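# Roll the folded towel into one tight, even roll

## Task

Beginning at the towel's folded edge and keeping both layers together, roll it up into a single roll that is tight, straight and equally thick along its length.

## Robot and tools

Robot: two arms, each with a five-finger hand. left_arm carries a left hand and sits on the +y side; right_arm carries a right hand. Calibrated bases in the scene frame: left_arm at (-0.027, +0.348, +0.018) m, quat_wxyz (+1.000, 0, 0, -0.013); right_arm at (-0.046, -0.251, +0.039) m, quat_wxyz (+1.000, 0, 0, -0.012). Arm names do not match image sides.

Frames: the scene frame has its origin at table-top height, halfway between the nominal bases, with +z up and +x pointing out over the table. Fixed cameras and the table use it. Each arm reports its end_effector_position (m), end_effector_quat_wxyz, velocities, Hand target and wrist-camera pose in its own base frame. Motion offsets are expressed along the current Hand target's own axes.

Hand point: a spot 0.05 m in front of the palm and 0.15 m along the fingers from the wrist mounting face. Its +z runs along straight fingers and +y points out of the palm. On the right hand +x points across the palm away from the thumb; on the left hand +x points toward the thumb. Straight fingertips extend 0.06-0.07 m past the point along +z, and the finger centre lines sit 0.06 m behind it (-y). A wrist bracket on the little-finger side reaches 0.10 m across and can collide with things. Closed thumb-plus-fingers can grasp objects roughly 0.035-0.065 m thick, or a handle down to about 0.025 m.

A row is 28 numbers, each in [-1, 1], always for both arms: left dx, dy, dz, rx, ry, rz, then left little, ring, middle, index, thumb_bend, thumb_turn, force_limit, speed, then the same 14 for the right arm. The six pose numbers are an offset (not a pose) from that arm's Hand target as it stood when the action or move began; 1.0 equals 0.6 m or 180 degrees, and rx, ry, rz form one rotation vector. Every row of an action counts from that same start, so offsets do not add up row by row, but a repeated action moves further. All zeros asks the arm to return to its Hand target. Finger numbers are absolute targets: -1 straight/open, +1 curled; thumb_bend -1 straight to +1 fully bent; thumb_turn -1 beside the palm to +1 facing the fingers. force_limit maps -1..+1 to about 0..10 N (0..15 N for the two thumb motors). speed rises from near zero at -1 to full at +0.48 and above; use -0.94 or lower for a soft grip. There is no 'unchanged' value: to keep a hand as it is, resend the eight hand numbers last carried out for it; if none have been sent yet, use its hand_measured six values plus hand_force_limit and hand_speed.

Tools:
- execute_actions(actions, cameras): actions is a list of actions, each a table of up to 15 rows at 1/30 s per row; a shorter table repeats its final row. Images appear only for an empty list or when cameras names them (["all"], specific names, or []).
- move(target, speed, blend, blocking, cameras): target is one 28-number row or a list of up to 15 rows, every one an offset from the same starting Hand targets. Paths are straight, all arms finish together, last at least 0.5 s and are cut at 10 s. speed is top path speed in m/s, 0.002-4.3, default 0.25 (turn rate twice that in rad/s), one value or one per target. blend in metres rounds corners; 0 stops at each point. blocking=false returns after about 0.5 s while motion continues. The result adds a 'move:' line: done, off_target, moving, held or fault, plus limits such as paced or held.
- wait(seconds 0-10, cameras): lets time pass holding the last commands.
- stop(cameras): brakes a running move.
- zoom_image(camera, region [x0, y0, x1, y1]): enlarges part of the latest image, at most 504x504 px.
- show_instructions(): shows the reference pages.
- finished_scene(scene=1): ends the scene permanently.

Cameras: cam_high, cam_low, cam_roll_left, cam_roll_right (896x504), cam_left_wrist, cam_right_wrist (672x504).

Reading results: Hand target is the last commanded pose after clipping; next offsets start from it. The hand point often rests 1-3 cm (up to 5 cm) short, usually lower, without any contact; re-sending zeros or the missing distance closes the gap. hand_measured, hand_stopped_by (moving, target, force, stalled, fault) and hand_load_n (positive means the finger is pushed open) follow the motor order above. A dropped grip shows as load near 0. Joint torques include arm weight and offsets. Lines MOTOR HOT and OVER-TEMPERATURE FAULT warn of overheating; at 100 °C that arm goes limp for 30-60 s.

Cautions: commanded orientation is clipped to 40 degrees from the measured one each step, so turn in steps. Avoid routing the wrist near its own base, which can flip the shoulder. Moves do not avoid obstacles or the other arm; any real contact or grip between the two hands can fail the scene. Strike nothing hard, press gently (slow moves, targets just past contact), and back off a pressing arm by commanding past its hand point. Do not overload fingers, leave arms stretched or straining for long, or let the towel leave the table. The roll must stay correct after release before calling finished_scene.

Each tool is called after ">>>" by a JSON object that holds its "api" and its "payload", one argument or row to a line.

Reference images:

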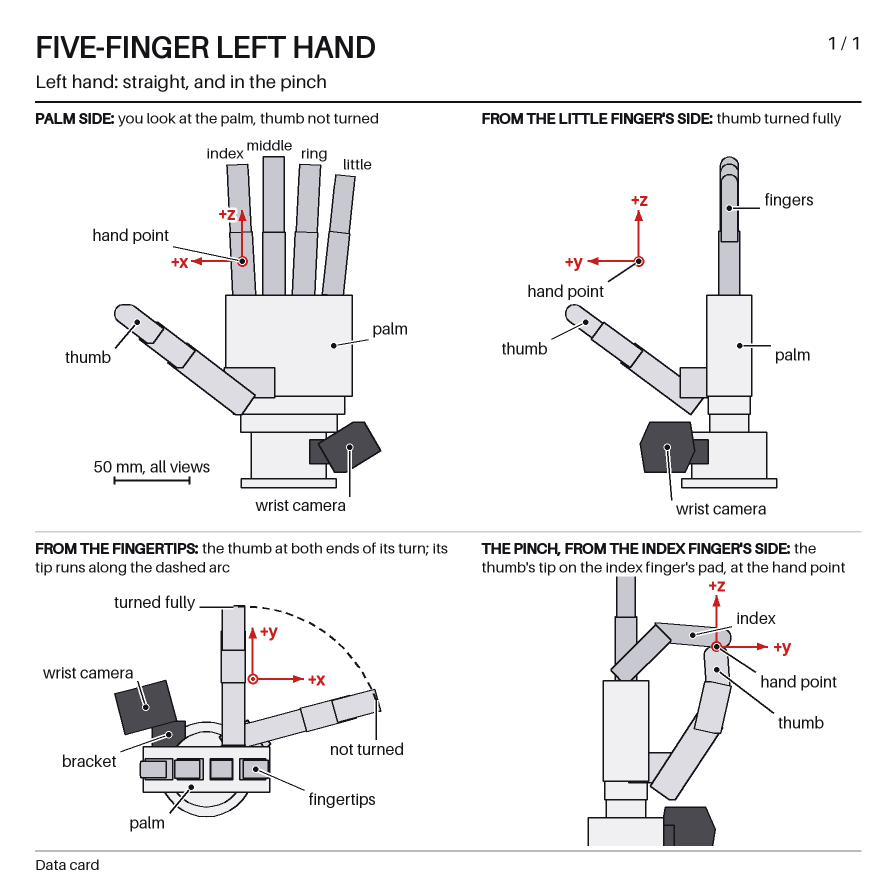

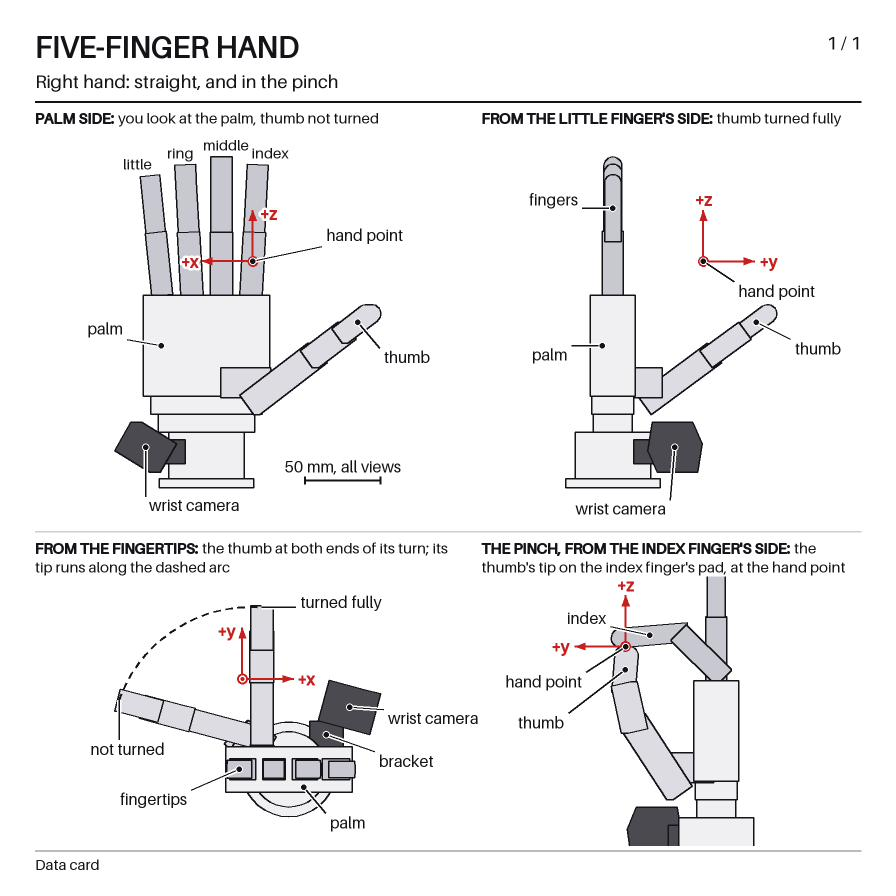

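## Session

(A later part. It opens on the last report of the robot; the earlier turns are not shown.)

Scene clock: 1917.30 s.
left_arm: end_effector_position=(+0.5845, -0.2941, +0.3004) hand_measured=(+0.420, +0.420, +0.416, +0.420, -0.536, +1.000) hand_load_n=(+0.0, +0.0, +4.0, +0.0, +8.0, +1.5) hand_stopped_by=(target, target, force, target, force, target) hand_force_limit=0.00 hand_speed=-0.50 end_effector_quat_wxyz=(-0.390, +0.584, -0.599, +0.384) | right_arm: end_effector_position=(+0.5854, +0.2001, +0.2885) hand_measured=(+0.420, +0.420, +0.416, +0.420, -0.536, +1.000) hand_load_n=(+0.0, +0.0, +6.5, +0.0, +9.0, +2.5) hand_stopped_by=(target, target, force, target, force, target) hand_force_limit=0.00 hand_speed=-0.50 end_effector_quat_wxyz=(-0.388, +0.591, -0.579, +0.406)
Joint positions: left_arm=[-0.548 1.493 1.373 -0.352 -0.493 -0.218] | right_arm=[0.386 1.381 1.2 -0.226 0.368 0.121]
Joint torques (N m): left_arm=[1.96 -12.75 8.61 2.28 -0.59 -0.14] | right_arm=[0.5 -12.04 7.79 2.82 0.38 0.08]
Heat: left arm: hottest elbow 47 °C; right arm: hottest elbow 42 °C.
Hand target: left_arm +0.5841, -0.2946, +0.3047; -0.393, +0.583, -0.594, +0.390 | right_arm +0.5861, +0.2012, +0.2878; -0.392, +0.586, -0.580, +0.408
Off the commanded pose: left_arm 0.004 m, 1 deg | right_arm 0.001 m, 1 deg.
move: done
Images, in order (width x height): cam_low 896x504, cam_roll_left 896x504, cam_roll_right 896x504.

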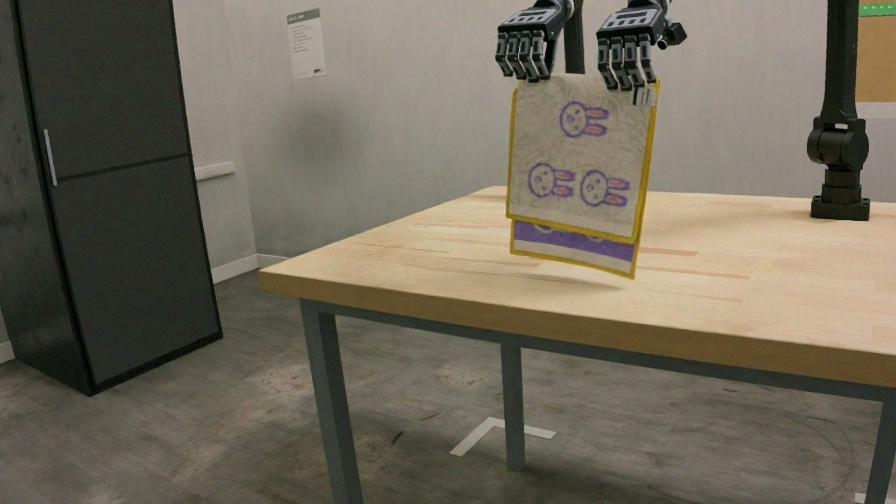

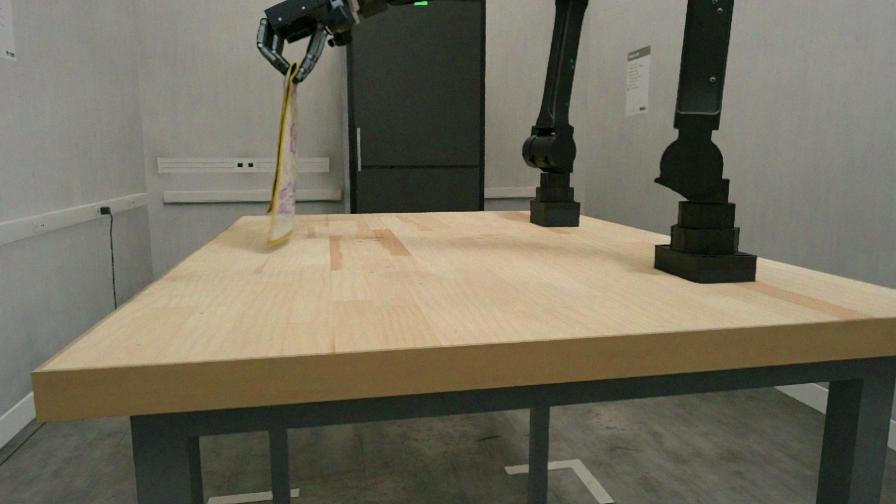

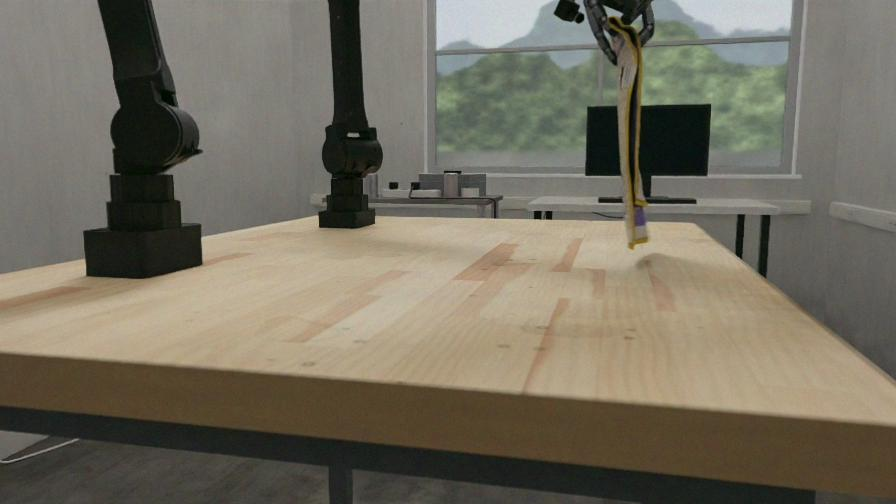

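>>> {"api": "move", "payload": {
  "target": [
    [0,0.0548,-0.0392,0,0,0,0.42,0.42,0.42,0.42,-0.3,1,0,-0.5,0,0.0596,-0.0372,0,0,0,0.42,0.42,0.42,0.42,-0.3,1,0,-0.5],
    [0,0.1497,-0.1805,0,0,0,0.42,0.42,0.42,0.42,-0.3,1,0,-0.5,0,0.1576,-0.1774,0,0,0,0.42,0.42,0.42,0.42,-0.3,1,0,-0.5],
    [0,0.3067,-0.2933,0,0,0,0.42,0.42,0.42,0.42,-0.3,1,0,-0.5,0,0.3146,-0.2901,0,0,0,0.42,0.42,0.42,0.42,-0.3,1,0,-0.5],
    [0,0.4686,-0.316,0,0,0,0.42,0.42,0.42,0.42,-0.3,1,0,-0.5,0,0.4765,-0.3128,0,0,0,0.42,0.42,0.42,0.42,-0.3,1,0,-0.5],
    [0,0.5655,-0.311,0,0,0,0.42,0.42,0.42,0.42,-0.3,1,0,-0.5,0,0.5781,-0.306,0,0,0,0.42,0.42,0.42,0.42,-0.3,1,0,-0.5],
    [0,0.6384,-0.2887,0,0,0,0.42,0.42,0.42,0.42,-0.3,1,0,-0.5,0,0.6565,-0.2796,0,0,0,0.42,0.42,0.42,0.42,-0.3,1,0,-0.5]
  ],
  "speed": 0.12,
  "blend": [0.02, 0.03, 0.03, 0.03, 0.02, 0],
  "cameras": ["cam_high","cam_roll_left","cam_roll_right"]
}}

>>> {"api": "zoom_image", "payload": {
  "camera": "cam_high",
  "region": [360, 100, 560, 270]
}}

>>> {"api": "zoom_image", "payload": {
  "camera": "cam_roll_left",
  "region": [280, 140, 560, 280]
}}

>>> {"api": "zoom_image", "payload": {
  "camera": "cam_roll_right",
  "region": [340, 160, 640, 300]
}}

Scene clock: 1926.50 s.
left_arm: end_effector_position=(+0.2802, -0.2951, +0.0302) hand_measured=(+0.420, +0.420, +0.416, +0.420, -0.536, +1.000) hand_load_n=(+0.0, +0.0, +3.5, +0.0, +7.5, +1.0) hand_stopped_by=(target, target, force, target, force, target) hand_force_limit=0.00 hand_speed=-0.50 end_effector_quat_wxyz=(-0.386, +0.591, -0.583, +0.402) | right_arm: end_effector_position=(+0.2974, +0.2107, +0.0008) hand_measured=(+0.420, +0.420, +0.416, +0.420, -0.536, +1.000) hand_load_n=(+0.0, +0.0, +6.0, +0.0, +6.0, -0.5) hand_stopped_by=(target, target, force, target, force, target) hand_force_limit=0.00 hand_speed=-0.50 end_effector_quat_wxyz=(-0.421, +0.562, -0.589, +0.399)
Joint positions: left_arm=[-1.127 1.35 0.421 0.182 -0.98 -0.682] | right_arm=[0.927 1.404 0.182 0.702 0.854 0.458]
Joint torques (N m): left_arm=[1.85 -4.84 4.4 1.61 -0.79 -0.02] | right_arm=[0.38 -2.67 1.96 1.57 0.24 -0.26]
Heat: left arm: hottest elbow 46 °C; right arm: hottest elbow 42 °C.
Hand target: left_arm +0.2763, -0.2880, +0.0183; -0.393, +0.583, -0.594, +0.390 | right_arm +0.2878, +0.1961, -0.0193; -0.392, +0.586, -0.580, +0.408
Off the commanded pose: left_arm 0.014 m, 2 deg | right_arm 0.027 m, 5 deg.
move: off_target (left_arm, right_arm)
Images, in order (width x height): cam_high 896x504, cam_roll_left 896x504, cam_roll_right 896x504.

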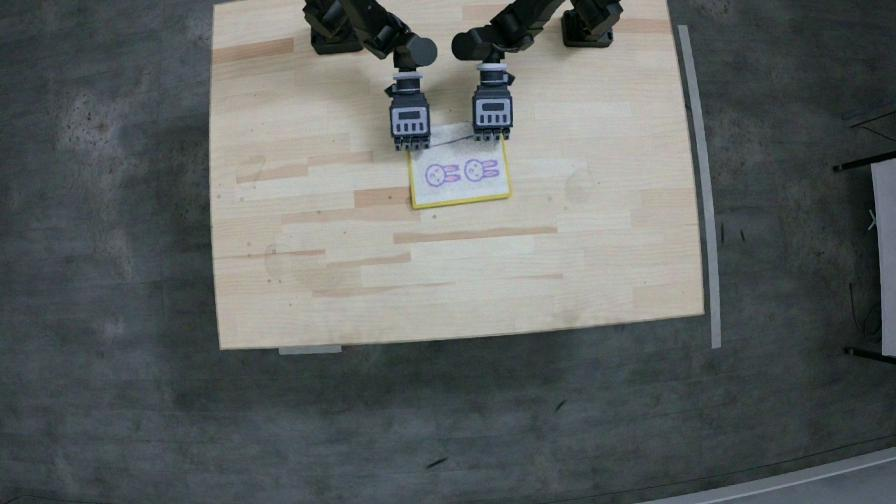

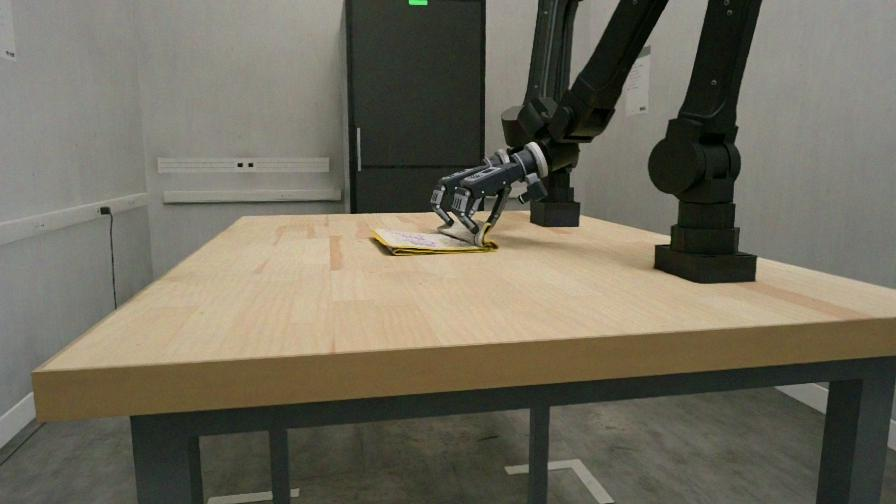

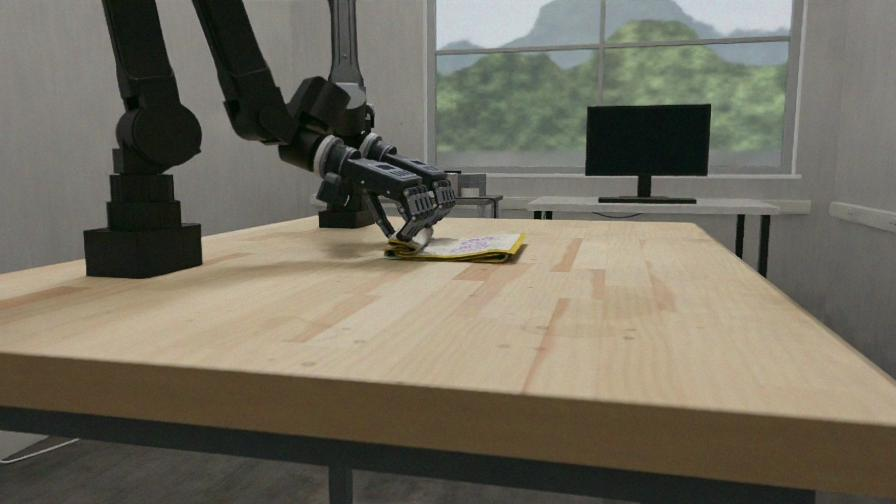

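Scaled by 2.520 from the camera's 896x504 image, which has a finer 1280x720 frame.

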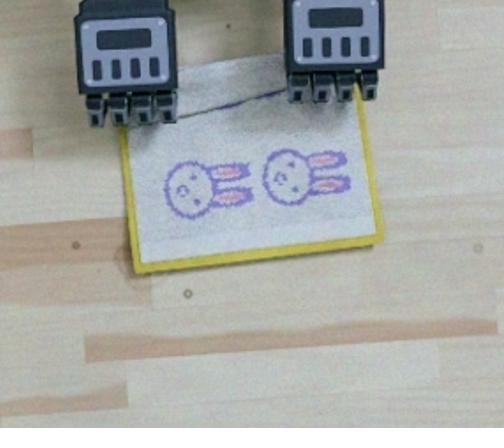

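Scaled by 1.800 from the camera's 896x504 image, which has a finer 1280x720 frame.

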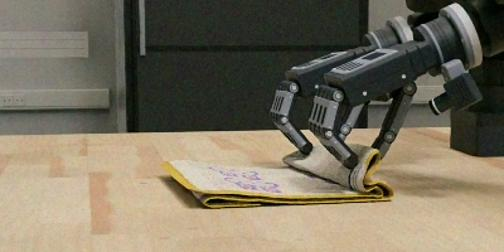

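Scaled by 1.680 from the camera's 896x504 image, which has a finer 1280x720 frame.

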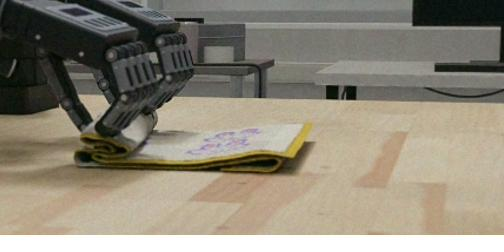

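>>> {"api": "move", "payload": {
  "target": [
    [0,-0.5049,-0.204,0,0,0,0.42,0.42,0.42,0.42,-0.3,1,0,-0.5,-0.0065,-0.5321,-0.215,0,0,0,0.42,0.42,0.42,0.42,-0.3,1,0,-0.5],
    [0,-0.7257,0.3426,0,0,0,0.42,0.42,0.42,0.42,-0.3,1,0,-0.5,-0.0065,-0.7457,0.3138,0,0,0,0.42,0.42,0.42,0.42,-0.3,1,0,-0.5]
  ],
  "speed": 0.2,
  "blend": [0.03, 0],
  "cameras": ["cam_high","cam_low","cam_roll_left","cam_roll_right"]
}}

>>> {"api": "zoom_image", "payload": {
  "camera": "cam_roll_right",
  "region": [480, 0, 760, 300]
}}

>>> {"api": "zoom_image", "payload": {
  "camera": "cam_low",
  "region": [460, 0, 760, 300]
}}

Scene clock: 1937.97 s.
left_arm: end_effector_position=(+0.6161, -0.2946, +0.3163) hand_measured=(+0.420, +0.420, +0.416, +0.420, -0.536, +1.000) hand_load_n=(+0.0, +0.0, +4.0, +0.0, +8.0, +1.0) hand_stopped_by=(target, target, force, target, force, target) hand_force_limit=0.00 hand_speed=-0.50 end_effector_quat_wxyz=(-0.385, +0.586, -0.605, +0.377) | right_arm: end_effector_position=(+0.6074, +0.2049, +0.3015) hand_measured=(+0.420, +0.420, +0.416, +0.420, -0.536, +1.000) hand_load_n=(+0.0, +0.0, +5.5, +0.0, +9.5, +1.5) hand_stopped_by=(target, target, force, target, force, target) hand_force_limit=0.00 hand_speed=-0.50 end_effector_quat_wxyz=(-0.375, +0.598, -0.588, +0.396)
Joint positions: left_arm=[-0.516 1.568 1.511 -0.43 -0.46 -0.204] | right_arm=[0.377 1.446 1.325 -0.326 0.36 0.132]
Joint torques (N m): left_arm=[3.08 -11.99 13.67 1.65 -0.16 -0.07] | right_arm=[-0.26 -12.1 12.27 2.35 -0.03 -0.14]
Heat: left arm: hottest elbow 45 °C; right arm: hottest elbow 41 °C.
Hand target: left_arm +0.6341, -0.2955, +0.3406; -0.394, +0.583, -0.594, +0.390 | right_arm +0.6246, +0.2057, +0.3300; -0.392, +0.586, -0.580, +0.408
Off the commanded pose: left_arm 0.030 m, 2 deg | right_arm 0.033 m, 3 deg.
move: off_target (left_arm, right_arm)
Images, in order (width x height): cam_high 896x504, cam_low 896x504, cam_roll_left 896x504, cam_roll_right 896x504.

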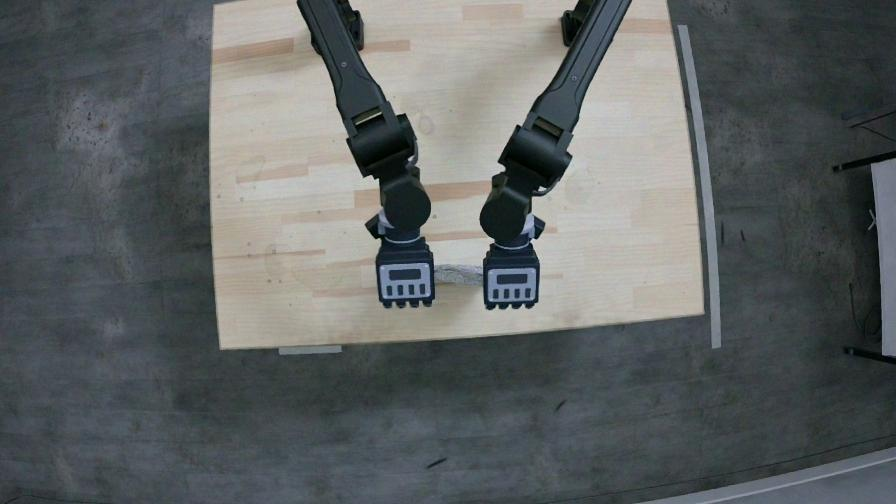

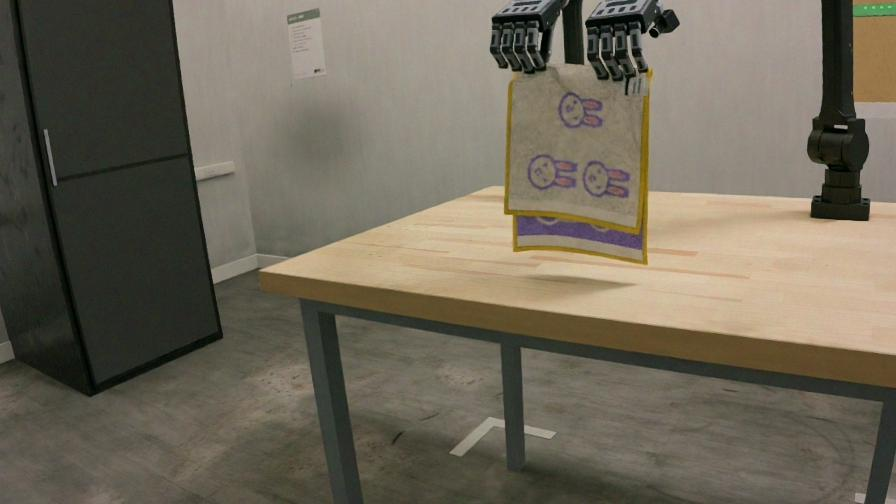

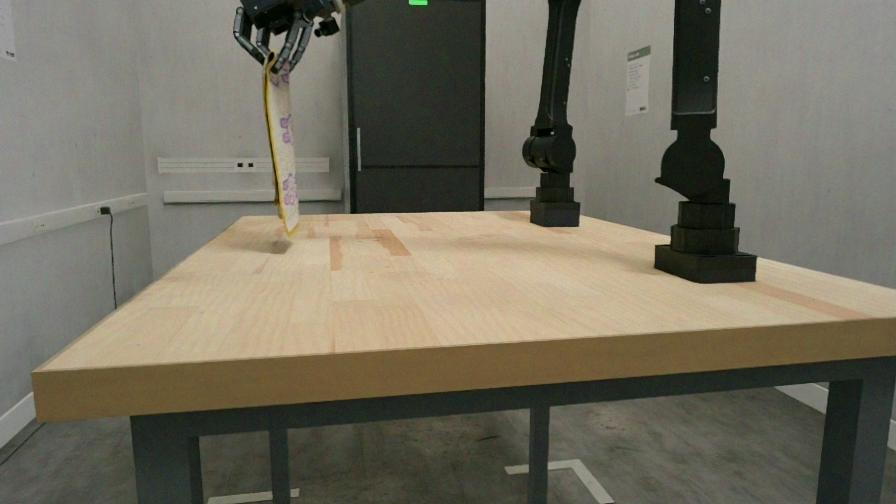

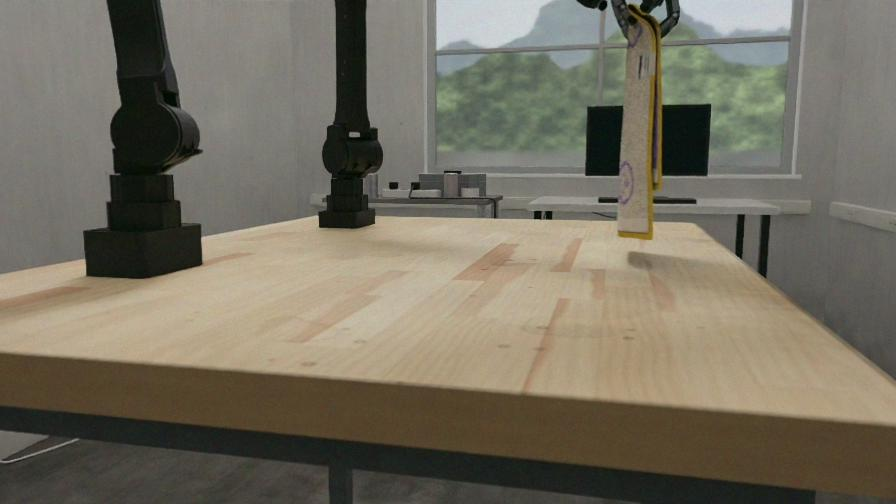

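Scaled by 1.680 from the camera's 896x504 image, which has a finer 1280x720 frame.

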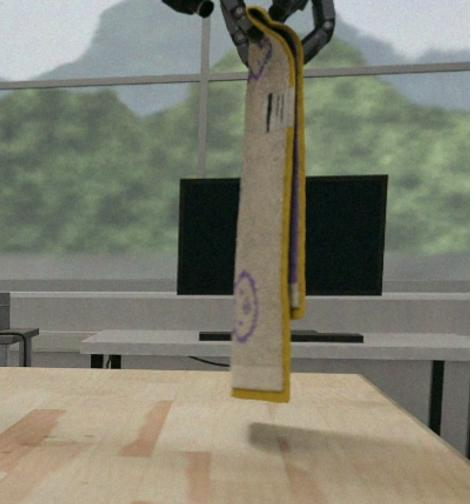

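Scaled by 1.680 from the camera's 896x504 image, which has a finer 1280x720 frame.

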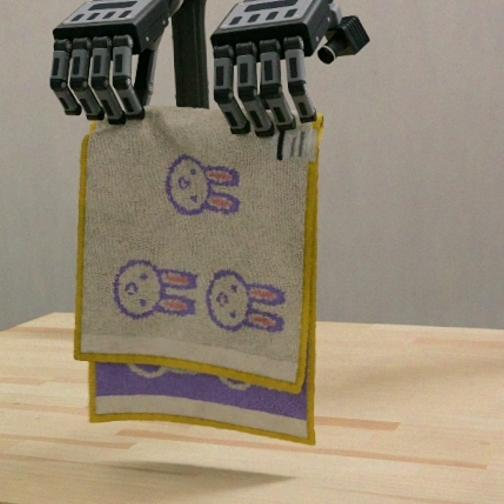

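>>> {"api": "move", "payload": {
  "target": [0,0.1678,-0.0654,0,0,0,0.42,0.42,0.42,0.42,-0.3,1,0,-0.5,0,0.1809,-0.043,0,0,0,0.42,0.42,0.42,0.42,-0.3,1,0,-0.5],
  "speed": 0.1,
  "cameras": ["cam_low","cam_roll_left","cam_roll_right"]
}}

>>> {"api": "zoom_image", "payload": {
  "camera": "cam_roll_right",
  "region": [480, 0, 760, 300]
}}

>>> {"api": "zoom_image", "payload": {
  "camera": "cam_roll_left",
  "region": [180, 0, 460, 300]
}}

Scene clock: 1942.60 s.
left_arm: end_effector_position=(+0.5606, -0.2931, +0.2510) hand_measured=(+0.420, +0.420, +0.416, +0.420, -0.536, +1.000) hand_load_n=(+0.0, +0.0, +4.0, +0.0, +8.0, +1.5) hand_stopped_by=(target, target, force, target, force, target) hand_force_limit=0.00 hand_speed=-0.50 end_effector_quat_wxyz=(-0.389, +0.585, -0.603, +0.378) | right_arm: end_effector_position=(+0.5625, +0.2028, +0.2345) hand_measured=(+0.420, +0.420, +0.416, +0.420, -0.536, +1.000) hand_load_n=(+0.0, +0.0, +6.0, +0.0, +9.0, +2.0) hand_stopped_by=(target, target, force, target, force, target) hand_force_limit=0.00 hand_speed=-0.50 end_effector_quat_wxyz=(-0.384, +0.593, -0.580, +0.405)
Joint positions: left_arm=[-0.573 1.468 1.224 -0.248 -0.516 -0.228] | right_arm=[0.412 1.367 1.046 -0.098 0.394 0.132]
Joint torques (N m): left_arm=[1.85 -12.86 8.42 2.3 -0.59 -0.16] | right_arm=[0.62 -11.87 7.28 2.77 0.35 0.08]
Heat: left arm: hottest elbow 47 °C; right arm: hottest elbow 42 °C.
Hand target: left_arm +0.5590, -0.2938, +0.2628; -0.393, +0.583, -0.594, +0.390 | right_arm +0.5614, +0.2042, +0.2380; -0.392, +0.586, -0.580, +0.408
Off the commanded pose: left_arm 0.012 m, 2 deg | right_arm 0.004 m, 1 deg.
move: off_target (left_arm)
Images, in order (width x height): cam_low 896x504, cam_roll_left 896x504, cam_roll_right 896x504.

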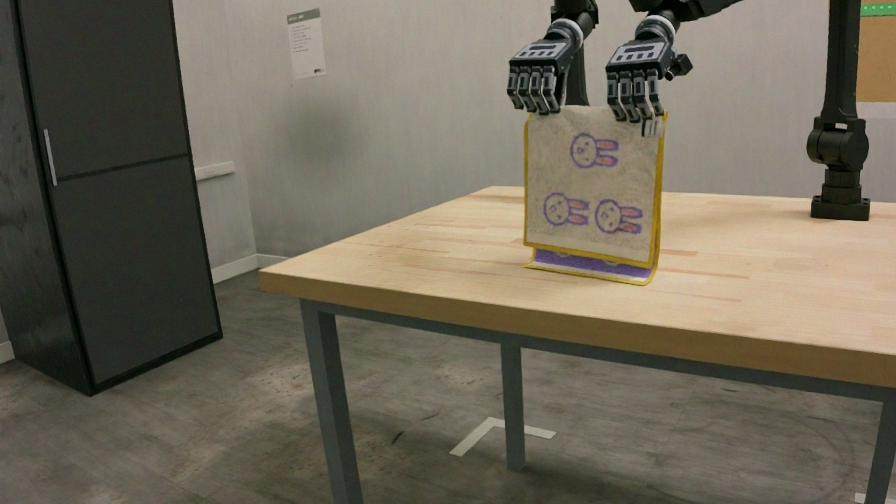

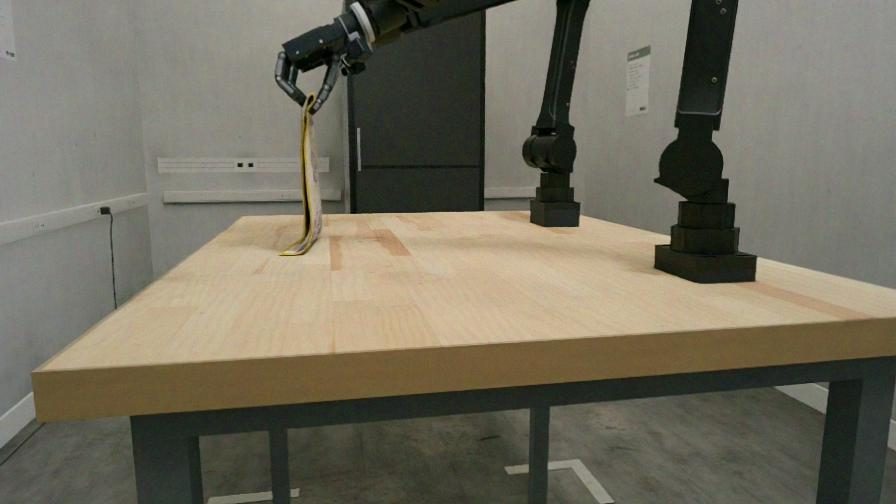

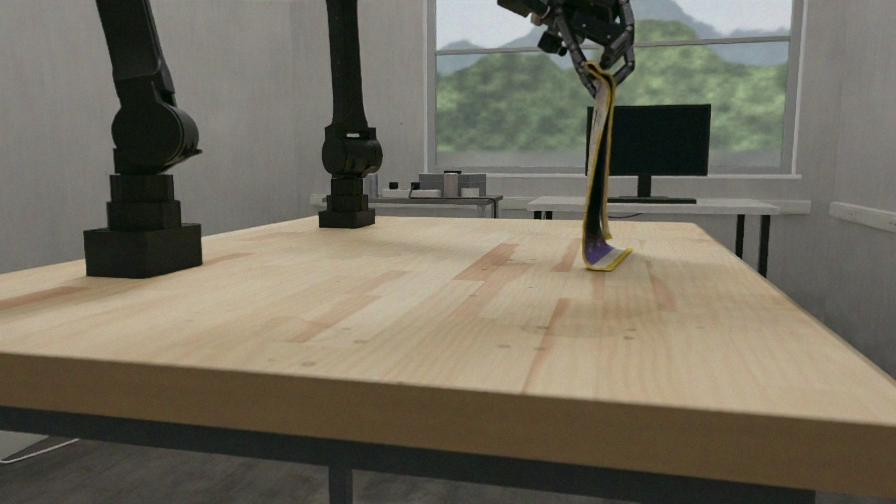

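Scaled by 1.680 from the camera's 896x504 image, which has a finer 1280x720 frame.

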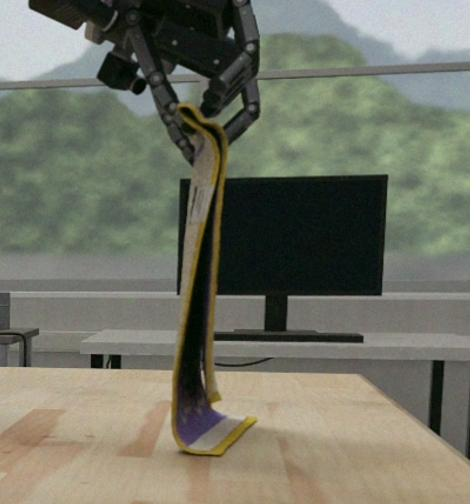

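Scaled by 1.680 from the camera's 896x504 image, which has a finer 1280x720 frame.

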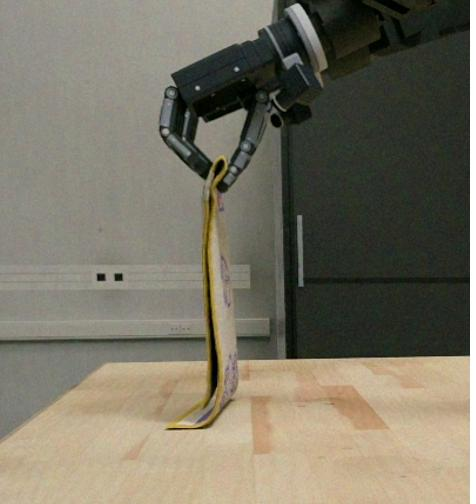

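>>> {"api": "move", "payload": {
  "target": [
    [0,0.0893,-0.1374,0,0,0,0.42,0.42,0.42,0.42,-0.3,1,0,-0.5,0,0.09,-0.136,0,0,0,0.42,0.42,0.42,0.42,-0.3,1,0,-0.5],
    [0,0.1921,-0.1983,0,0,0,0.42,0.42,0.42,0.42,-0.3,1,0,-0.5,0,0.1929,-0.197,0,0,0,0.42,0.42,0.42,0.42,-0.3,1,0,-0.5],
    [0,0.3074,-0.2299,0,0,0,0.42,0.42,0.42,0.42,-0.3,1,0,-0.5,0,0.308,-0.2286,0,0,0,0.42,0.42,0.42,0.42,-0.3,1,0,-0.5],
    [0,0.4063,-0.2322,0,0,0,0.42,0.42,0.42,0.42,-0.3,1,0,-0.5,0,0.4046,-0.2318,0,0,0,0.42,0.42,0.42,0.42,-0.3,1,0,-0.5],
    [0,0.4887,-0.2183,0,0,0,0.42,0.42,0.42,0.42,-0.3,1,0,-0.5,0,0.4855,-0.2185,0,0,0,0.42,0.42,0.42,0.42,-0.3,1,0,-0.5],
    [0,0.5298,-0.2066,0,0,0,0.42,0.42,0.42,0.42,-0.3,1,0,-0.5,0,0.5361,-0.203,0,0,0,0.42,0.42,0.42,0.42,-0.3,1,0,-0.5]
  ],
  "speed": 0.1,
  "blend": [0.02, 0.02, 0.02, 0.02, 0.01, 0],
  "cameras": ["cam_high","cam_roll_left","cam_roll_right"]
}}

>>> {"api": "zoom_image", "payload": {
  "camera": "cam_high",
  "region": [360, 120, 560, 290]
}}

>>> {"api": "zoom_image", "payload": {
  "camera": "cam_roll_left",
  "region": [240, 140, 520, 280]
}}

>>> {"api": "zoom_image", "payload": {
  "camera": "cam_roll_right",
  "region": [370, 160, 670, 300]
}}

Scene clock: 1951.77 s.
left_arm: end_effector_position=(+0.3271, -0.2936, +0.0309) hand_measured=(+0.420, +0.420, +0.416, +0.420, -0.536, +1.000) hand_load_n=(+0.0, +0.0, +3.5, +0.0, +7.5, +0.5) hand_stopped_by=(target, target, force, target, force, target) hand_force_limit=0.00 hand_speed=-0.50 end_effector_quat_wxyz=(-0.390, +0.589, -0.583, +0.402) | right_arm: end_effector_position=(+0.3434, +0.2109, +0.0044) hand_measured=(+0.420, +0.420, +0.416, +0.420, -0.536, +1.000) hand_load_n=(+0.5, +0.0, +5.5, +0.0, +8.0, -1.5) hand_stopped_by=(target, target, force, target, force, target) hand_force_limit=0.00 hand_speed=-0.50 end_effector_quat_wxyz=(-0.420, +0.564, -0.584, +0.406)
Joint positions: left_arm=[-0.991 1.418 0.458 0.334 -0.88 -0.529] | right_arm=[0.787 1.482 0.256 0.781 0.736 0.344]
Joint torques (N m): left_arm=[1.73 -5.54 4.37 1.84 -0.6 -0.08] | right_arm=[0.21 -3.78 2.11 1.62 0.18 -0.14]
Heat: left arm: hottest elbow 46 °C; right arm: hottest elbow 41 °C.
Hand target: left_arm +0.3218, -0.2883, +0.0173; -0.393, +0.583, -0.594, +0.390 | right_arm +0.3320, +0.1998, -0.0180; -0.392, +0.586, -0.580, +0.408
Off the commanded pose: left_arm 0.015 m, 2 deg | right_arm 0.028 m, 4 deg.
move: off_target (left_arm, right_arm)
Images, in order (width x height): cam_high 896x504, cam_roll_left 896x504, cam_roll_right 896x504.

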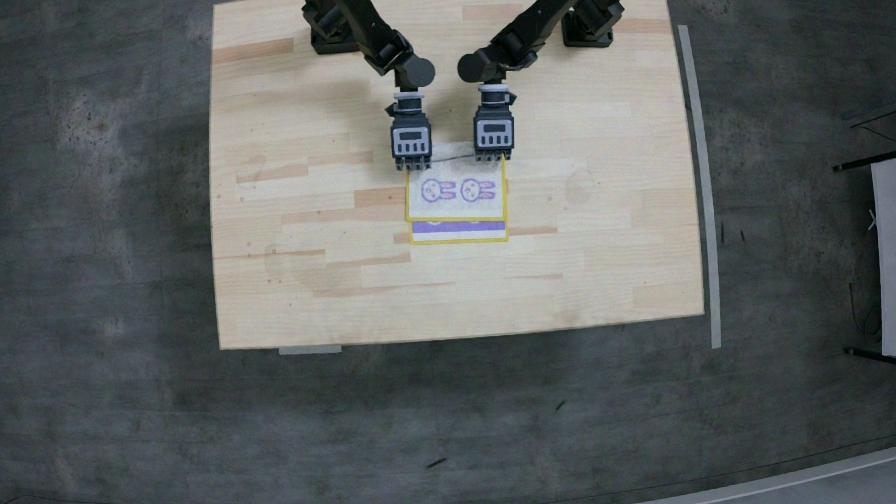

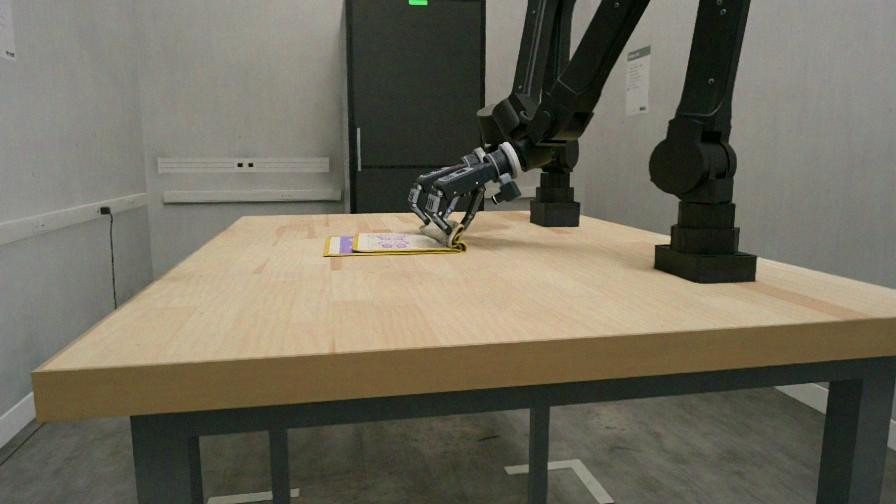

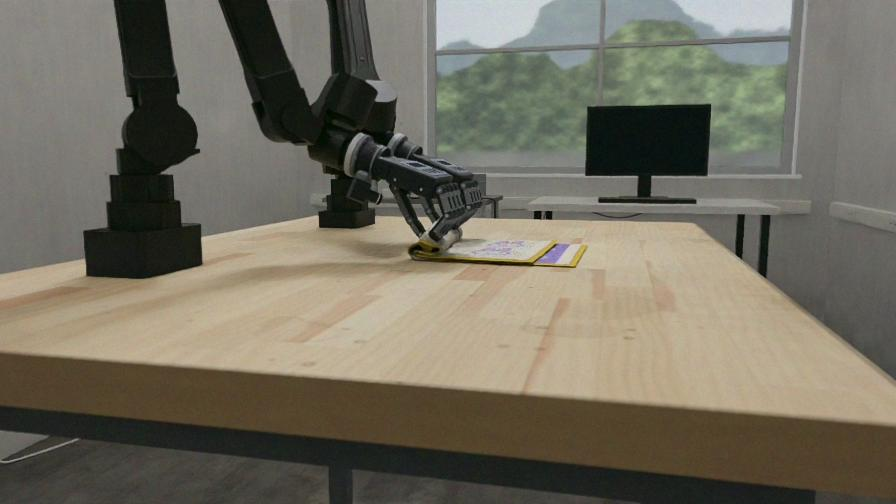

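Scaled by 2.520 from the camera's 896x504 image, which has a finer 1280x720 frame.

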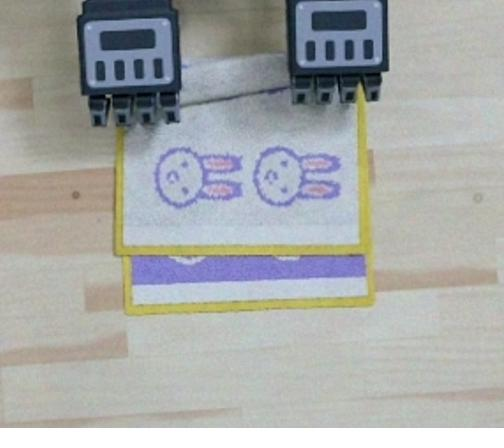

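Scaled by 1.800 from the camera's 896x504 image, which has a finer 1280x720 frame.

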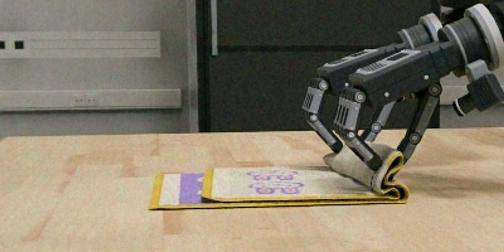

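Scaled by 1.680 from the camera's 896x504 image, which has a finer 1280x720 frame.

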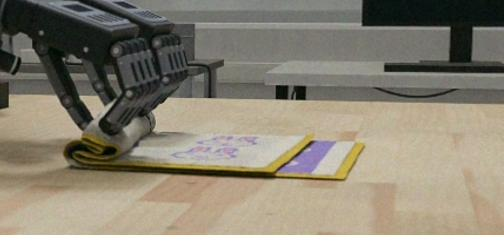

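>>> {"api": "zoom_image", "payload": {
  "camera": "cam_roll_right",
  "region": [390, 200, 490, 280]
}}

>>> {"api": "zoom_image", "payload": {
  "camera": "cam_roll_left",
  "region": [400, 190, 500, 270]
}}

Scaled by 5.040 from the camera's 896x504 image, which has a finer 1280x720 frame.

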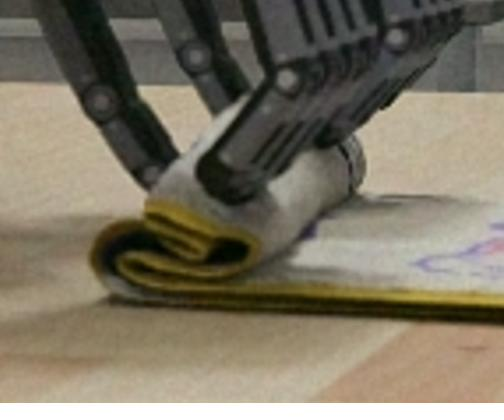

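Scaled by 5.040 from the camera's 896x504 image, which has a finer 1280x720 frame.

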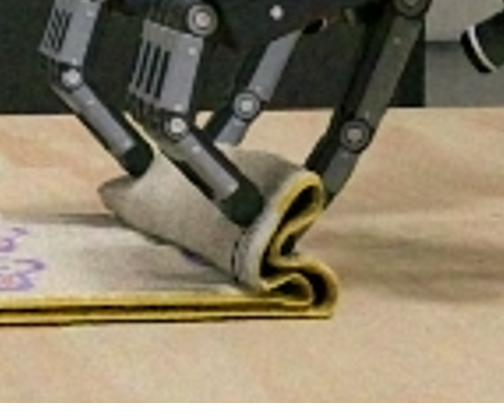

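>>> {"api": "move", "payload": {
  "target": [
    [0,-0.0648,-0.0621,0,0,0,0.42,0.42,0.42,0.42,-0.3,1,0,-0.5,0,-0.0586,-0.0776,0,0,0,0.42,0.42,0.42,0.42,-0.3,1,0,-0.5],
    [0,0.0115,-0.0817,0,0,0,0.42,0.42,0.42,0.42,-0.3,1,0,-0.5,0,0.0202,-0.1033,0,0,0,0.42,0.42,0.42,0.42,-0.3,1,0,-0.5],
    [0,0.0346,-0.0723,0,0,0,0.42,0.42,0.42,0.42,-0.3,1,0,-0.5,0,0.0356,-0.097,0,0,0,0.42,0.42,0.42,0.42,-0.3,1,0,-0.5]
  ],
  "speed": 0.1,
  "blend": [0.01, 0.01, 0],
  "cameras": ["cam_high","cam_roll_left","cam_roll_right"]
}}

>>> {"api": "zoom_image", "payload": {
  "camera": "cam_high",
  "region": [360, 120, 560, 290]
}}

>>> {"api": "zoom_image", "payload": {
  "camera": "cam_roll_left",
  "region": [400, 190, 520, 270]
}}

>>> {"api": "zoom_image", "payload": {
  "camera": "cam_roll_right",
  "region": [370, 200, 490, 280]
}}

Scene clock: 1959.20 s.
left_arm: end_effector_position=(+0.2768, -0.2951, +0.0246) hand_measured=(+0.420, +0.420, +0.416, +0.420, -0.536, +1.000) hand_load_n=(+0.0, +0.0, +3.5, +0.0, +8.0, +1.5) hand_stopped_by=(target, target, force, target, force, target) hand_force_limit=0.00 hand_speed=-0.50 end_effector_quat_wxyz=(-0.386, +0.588, -0.588, +0.399) | right_arm: end_effector_position=(+0.2761, +0.2100, -0.0073) hand_measured=(+0.420, +0.420, +0.416, +0.420, -0.536, +1.000) hand_load_n=(+0.0, +0.0, +5.0, +0.0, +8.5, +2.5) hand_stopped_by=(target, target, force, target, force, target) hand_force_limit=0.00 hand_speed=-0.50 end_effector_quat_wxyz=(-0.404, +0.579, -0.582, +0.403)
Joint positions: left_arm=[-1.135 1.363 0.417 0.188 -0.98 -0.683] | right_arm=[1.003 1.374 0.172 0.596 0.912 0.506]
Joint torques (N m): left_arm=[1.9 -5.13 4.3 1.63 -1.07 -0.1] | right_arm=[0.44 -3.19 2.28 1.99 0.64 -0.01]
Heat: left arm: hottest elbow 44 °C; right arm: hottest elbow 40 °C.
Hand target: left_arm +0.2739, -0.2878, +0.0150; -0.394, +0.583, -0.594, +0.390 | right_arm +0.2700, +0.2001, -0.0170; -0.392, +0.586, -0.580, +0.408
Off the commanded pose: left_arm 0.012 m, 2 deg | right_arm 0.015 m, 2 deg.
move: off_target (left_arm, right_arm); blend cut to 0.0075 m at target 2
Images, in order (width x height): cam_high 896x504, cam_roll_left 896x504, cam_roll_right 896x504.

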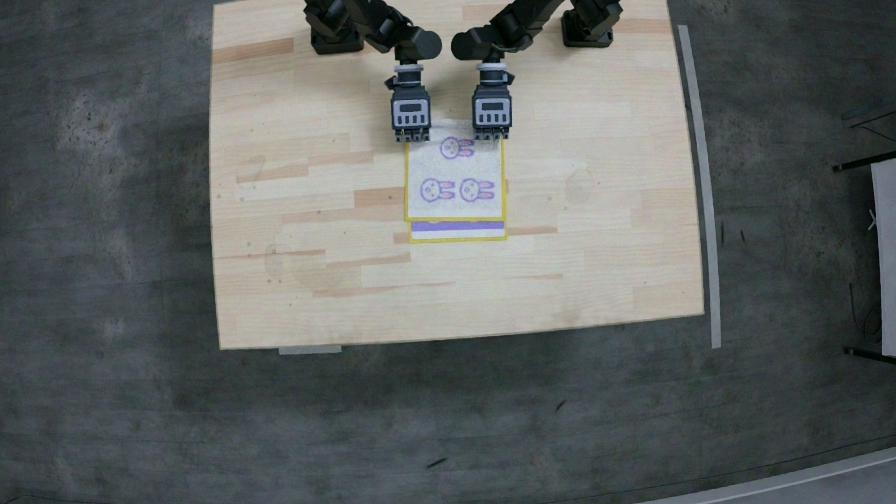

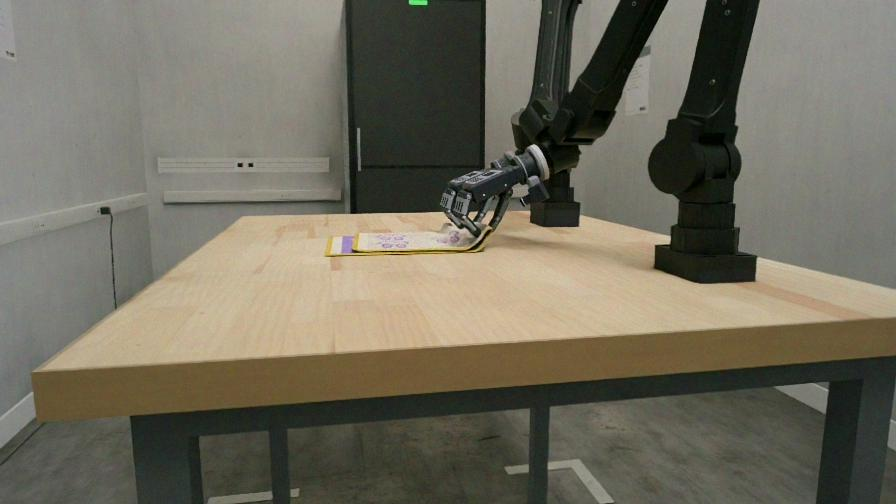

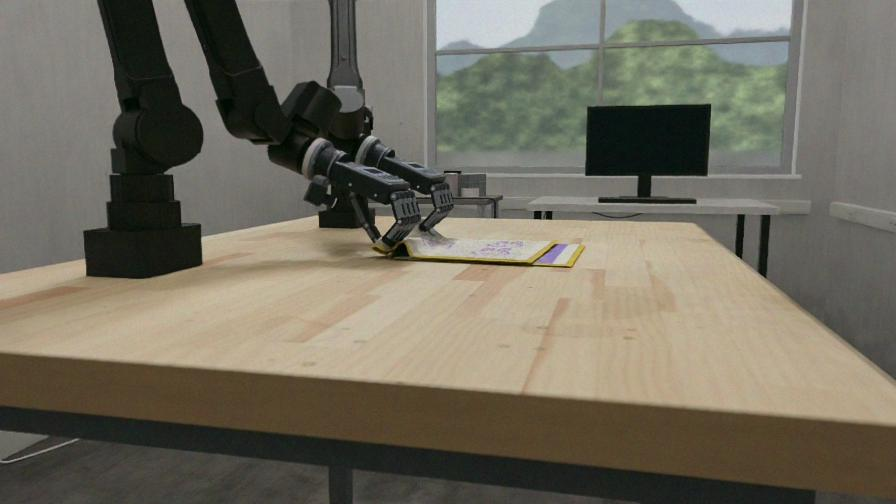

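Scaled by 2.520 from the camera's 896x504 image, which has a finer 1280x720 frame.

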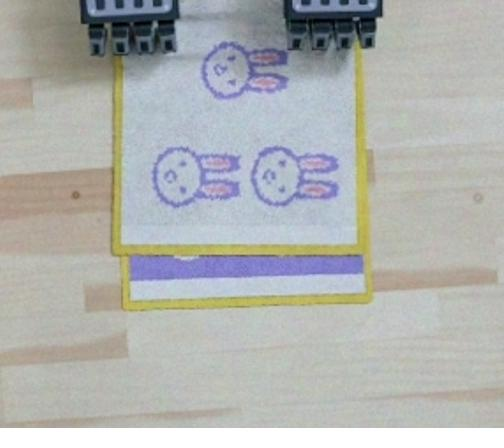

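Scaled by 4.200 from the camera's 896x504 image, which has a finer 1280x720 frame.

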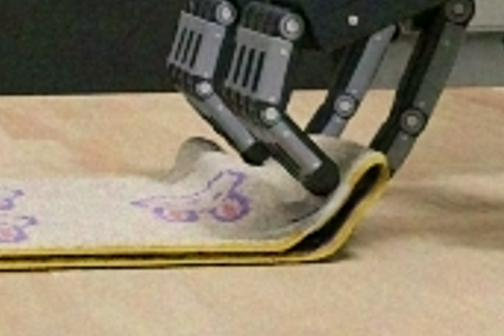

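Scaled by 4.200 from the camera's 896x504 image, which has a finer 1280x720 frame.

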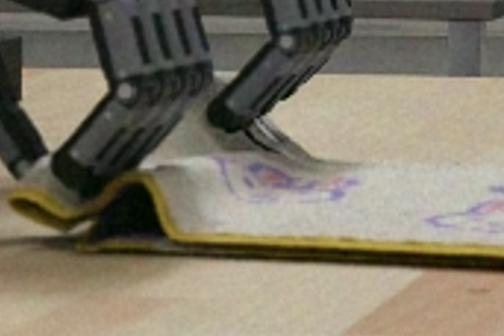

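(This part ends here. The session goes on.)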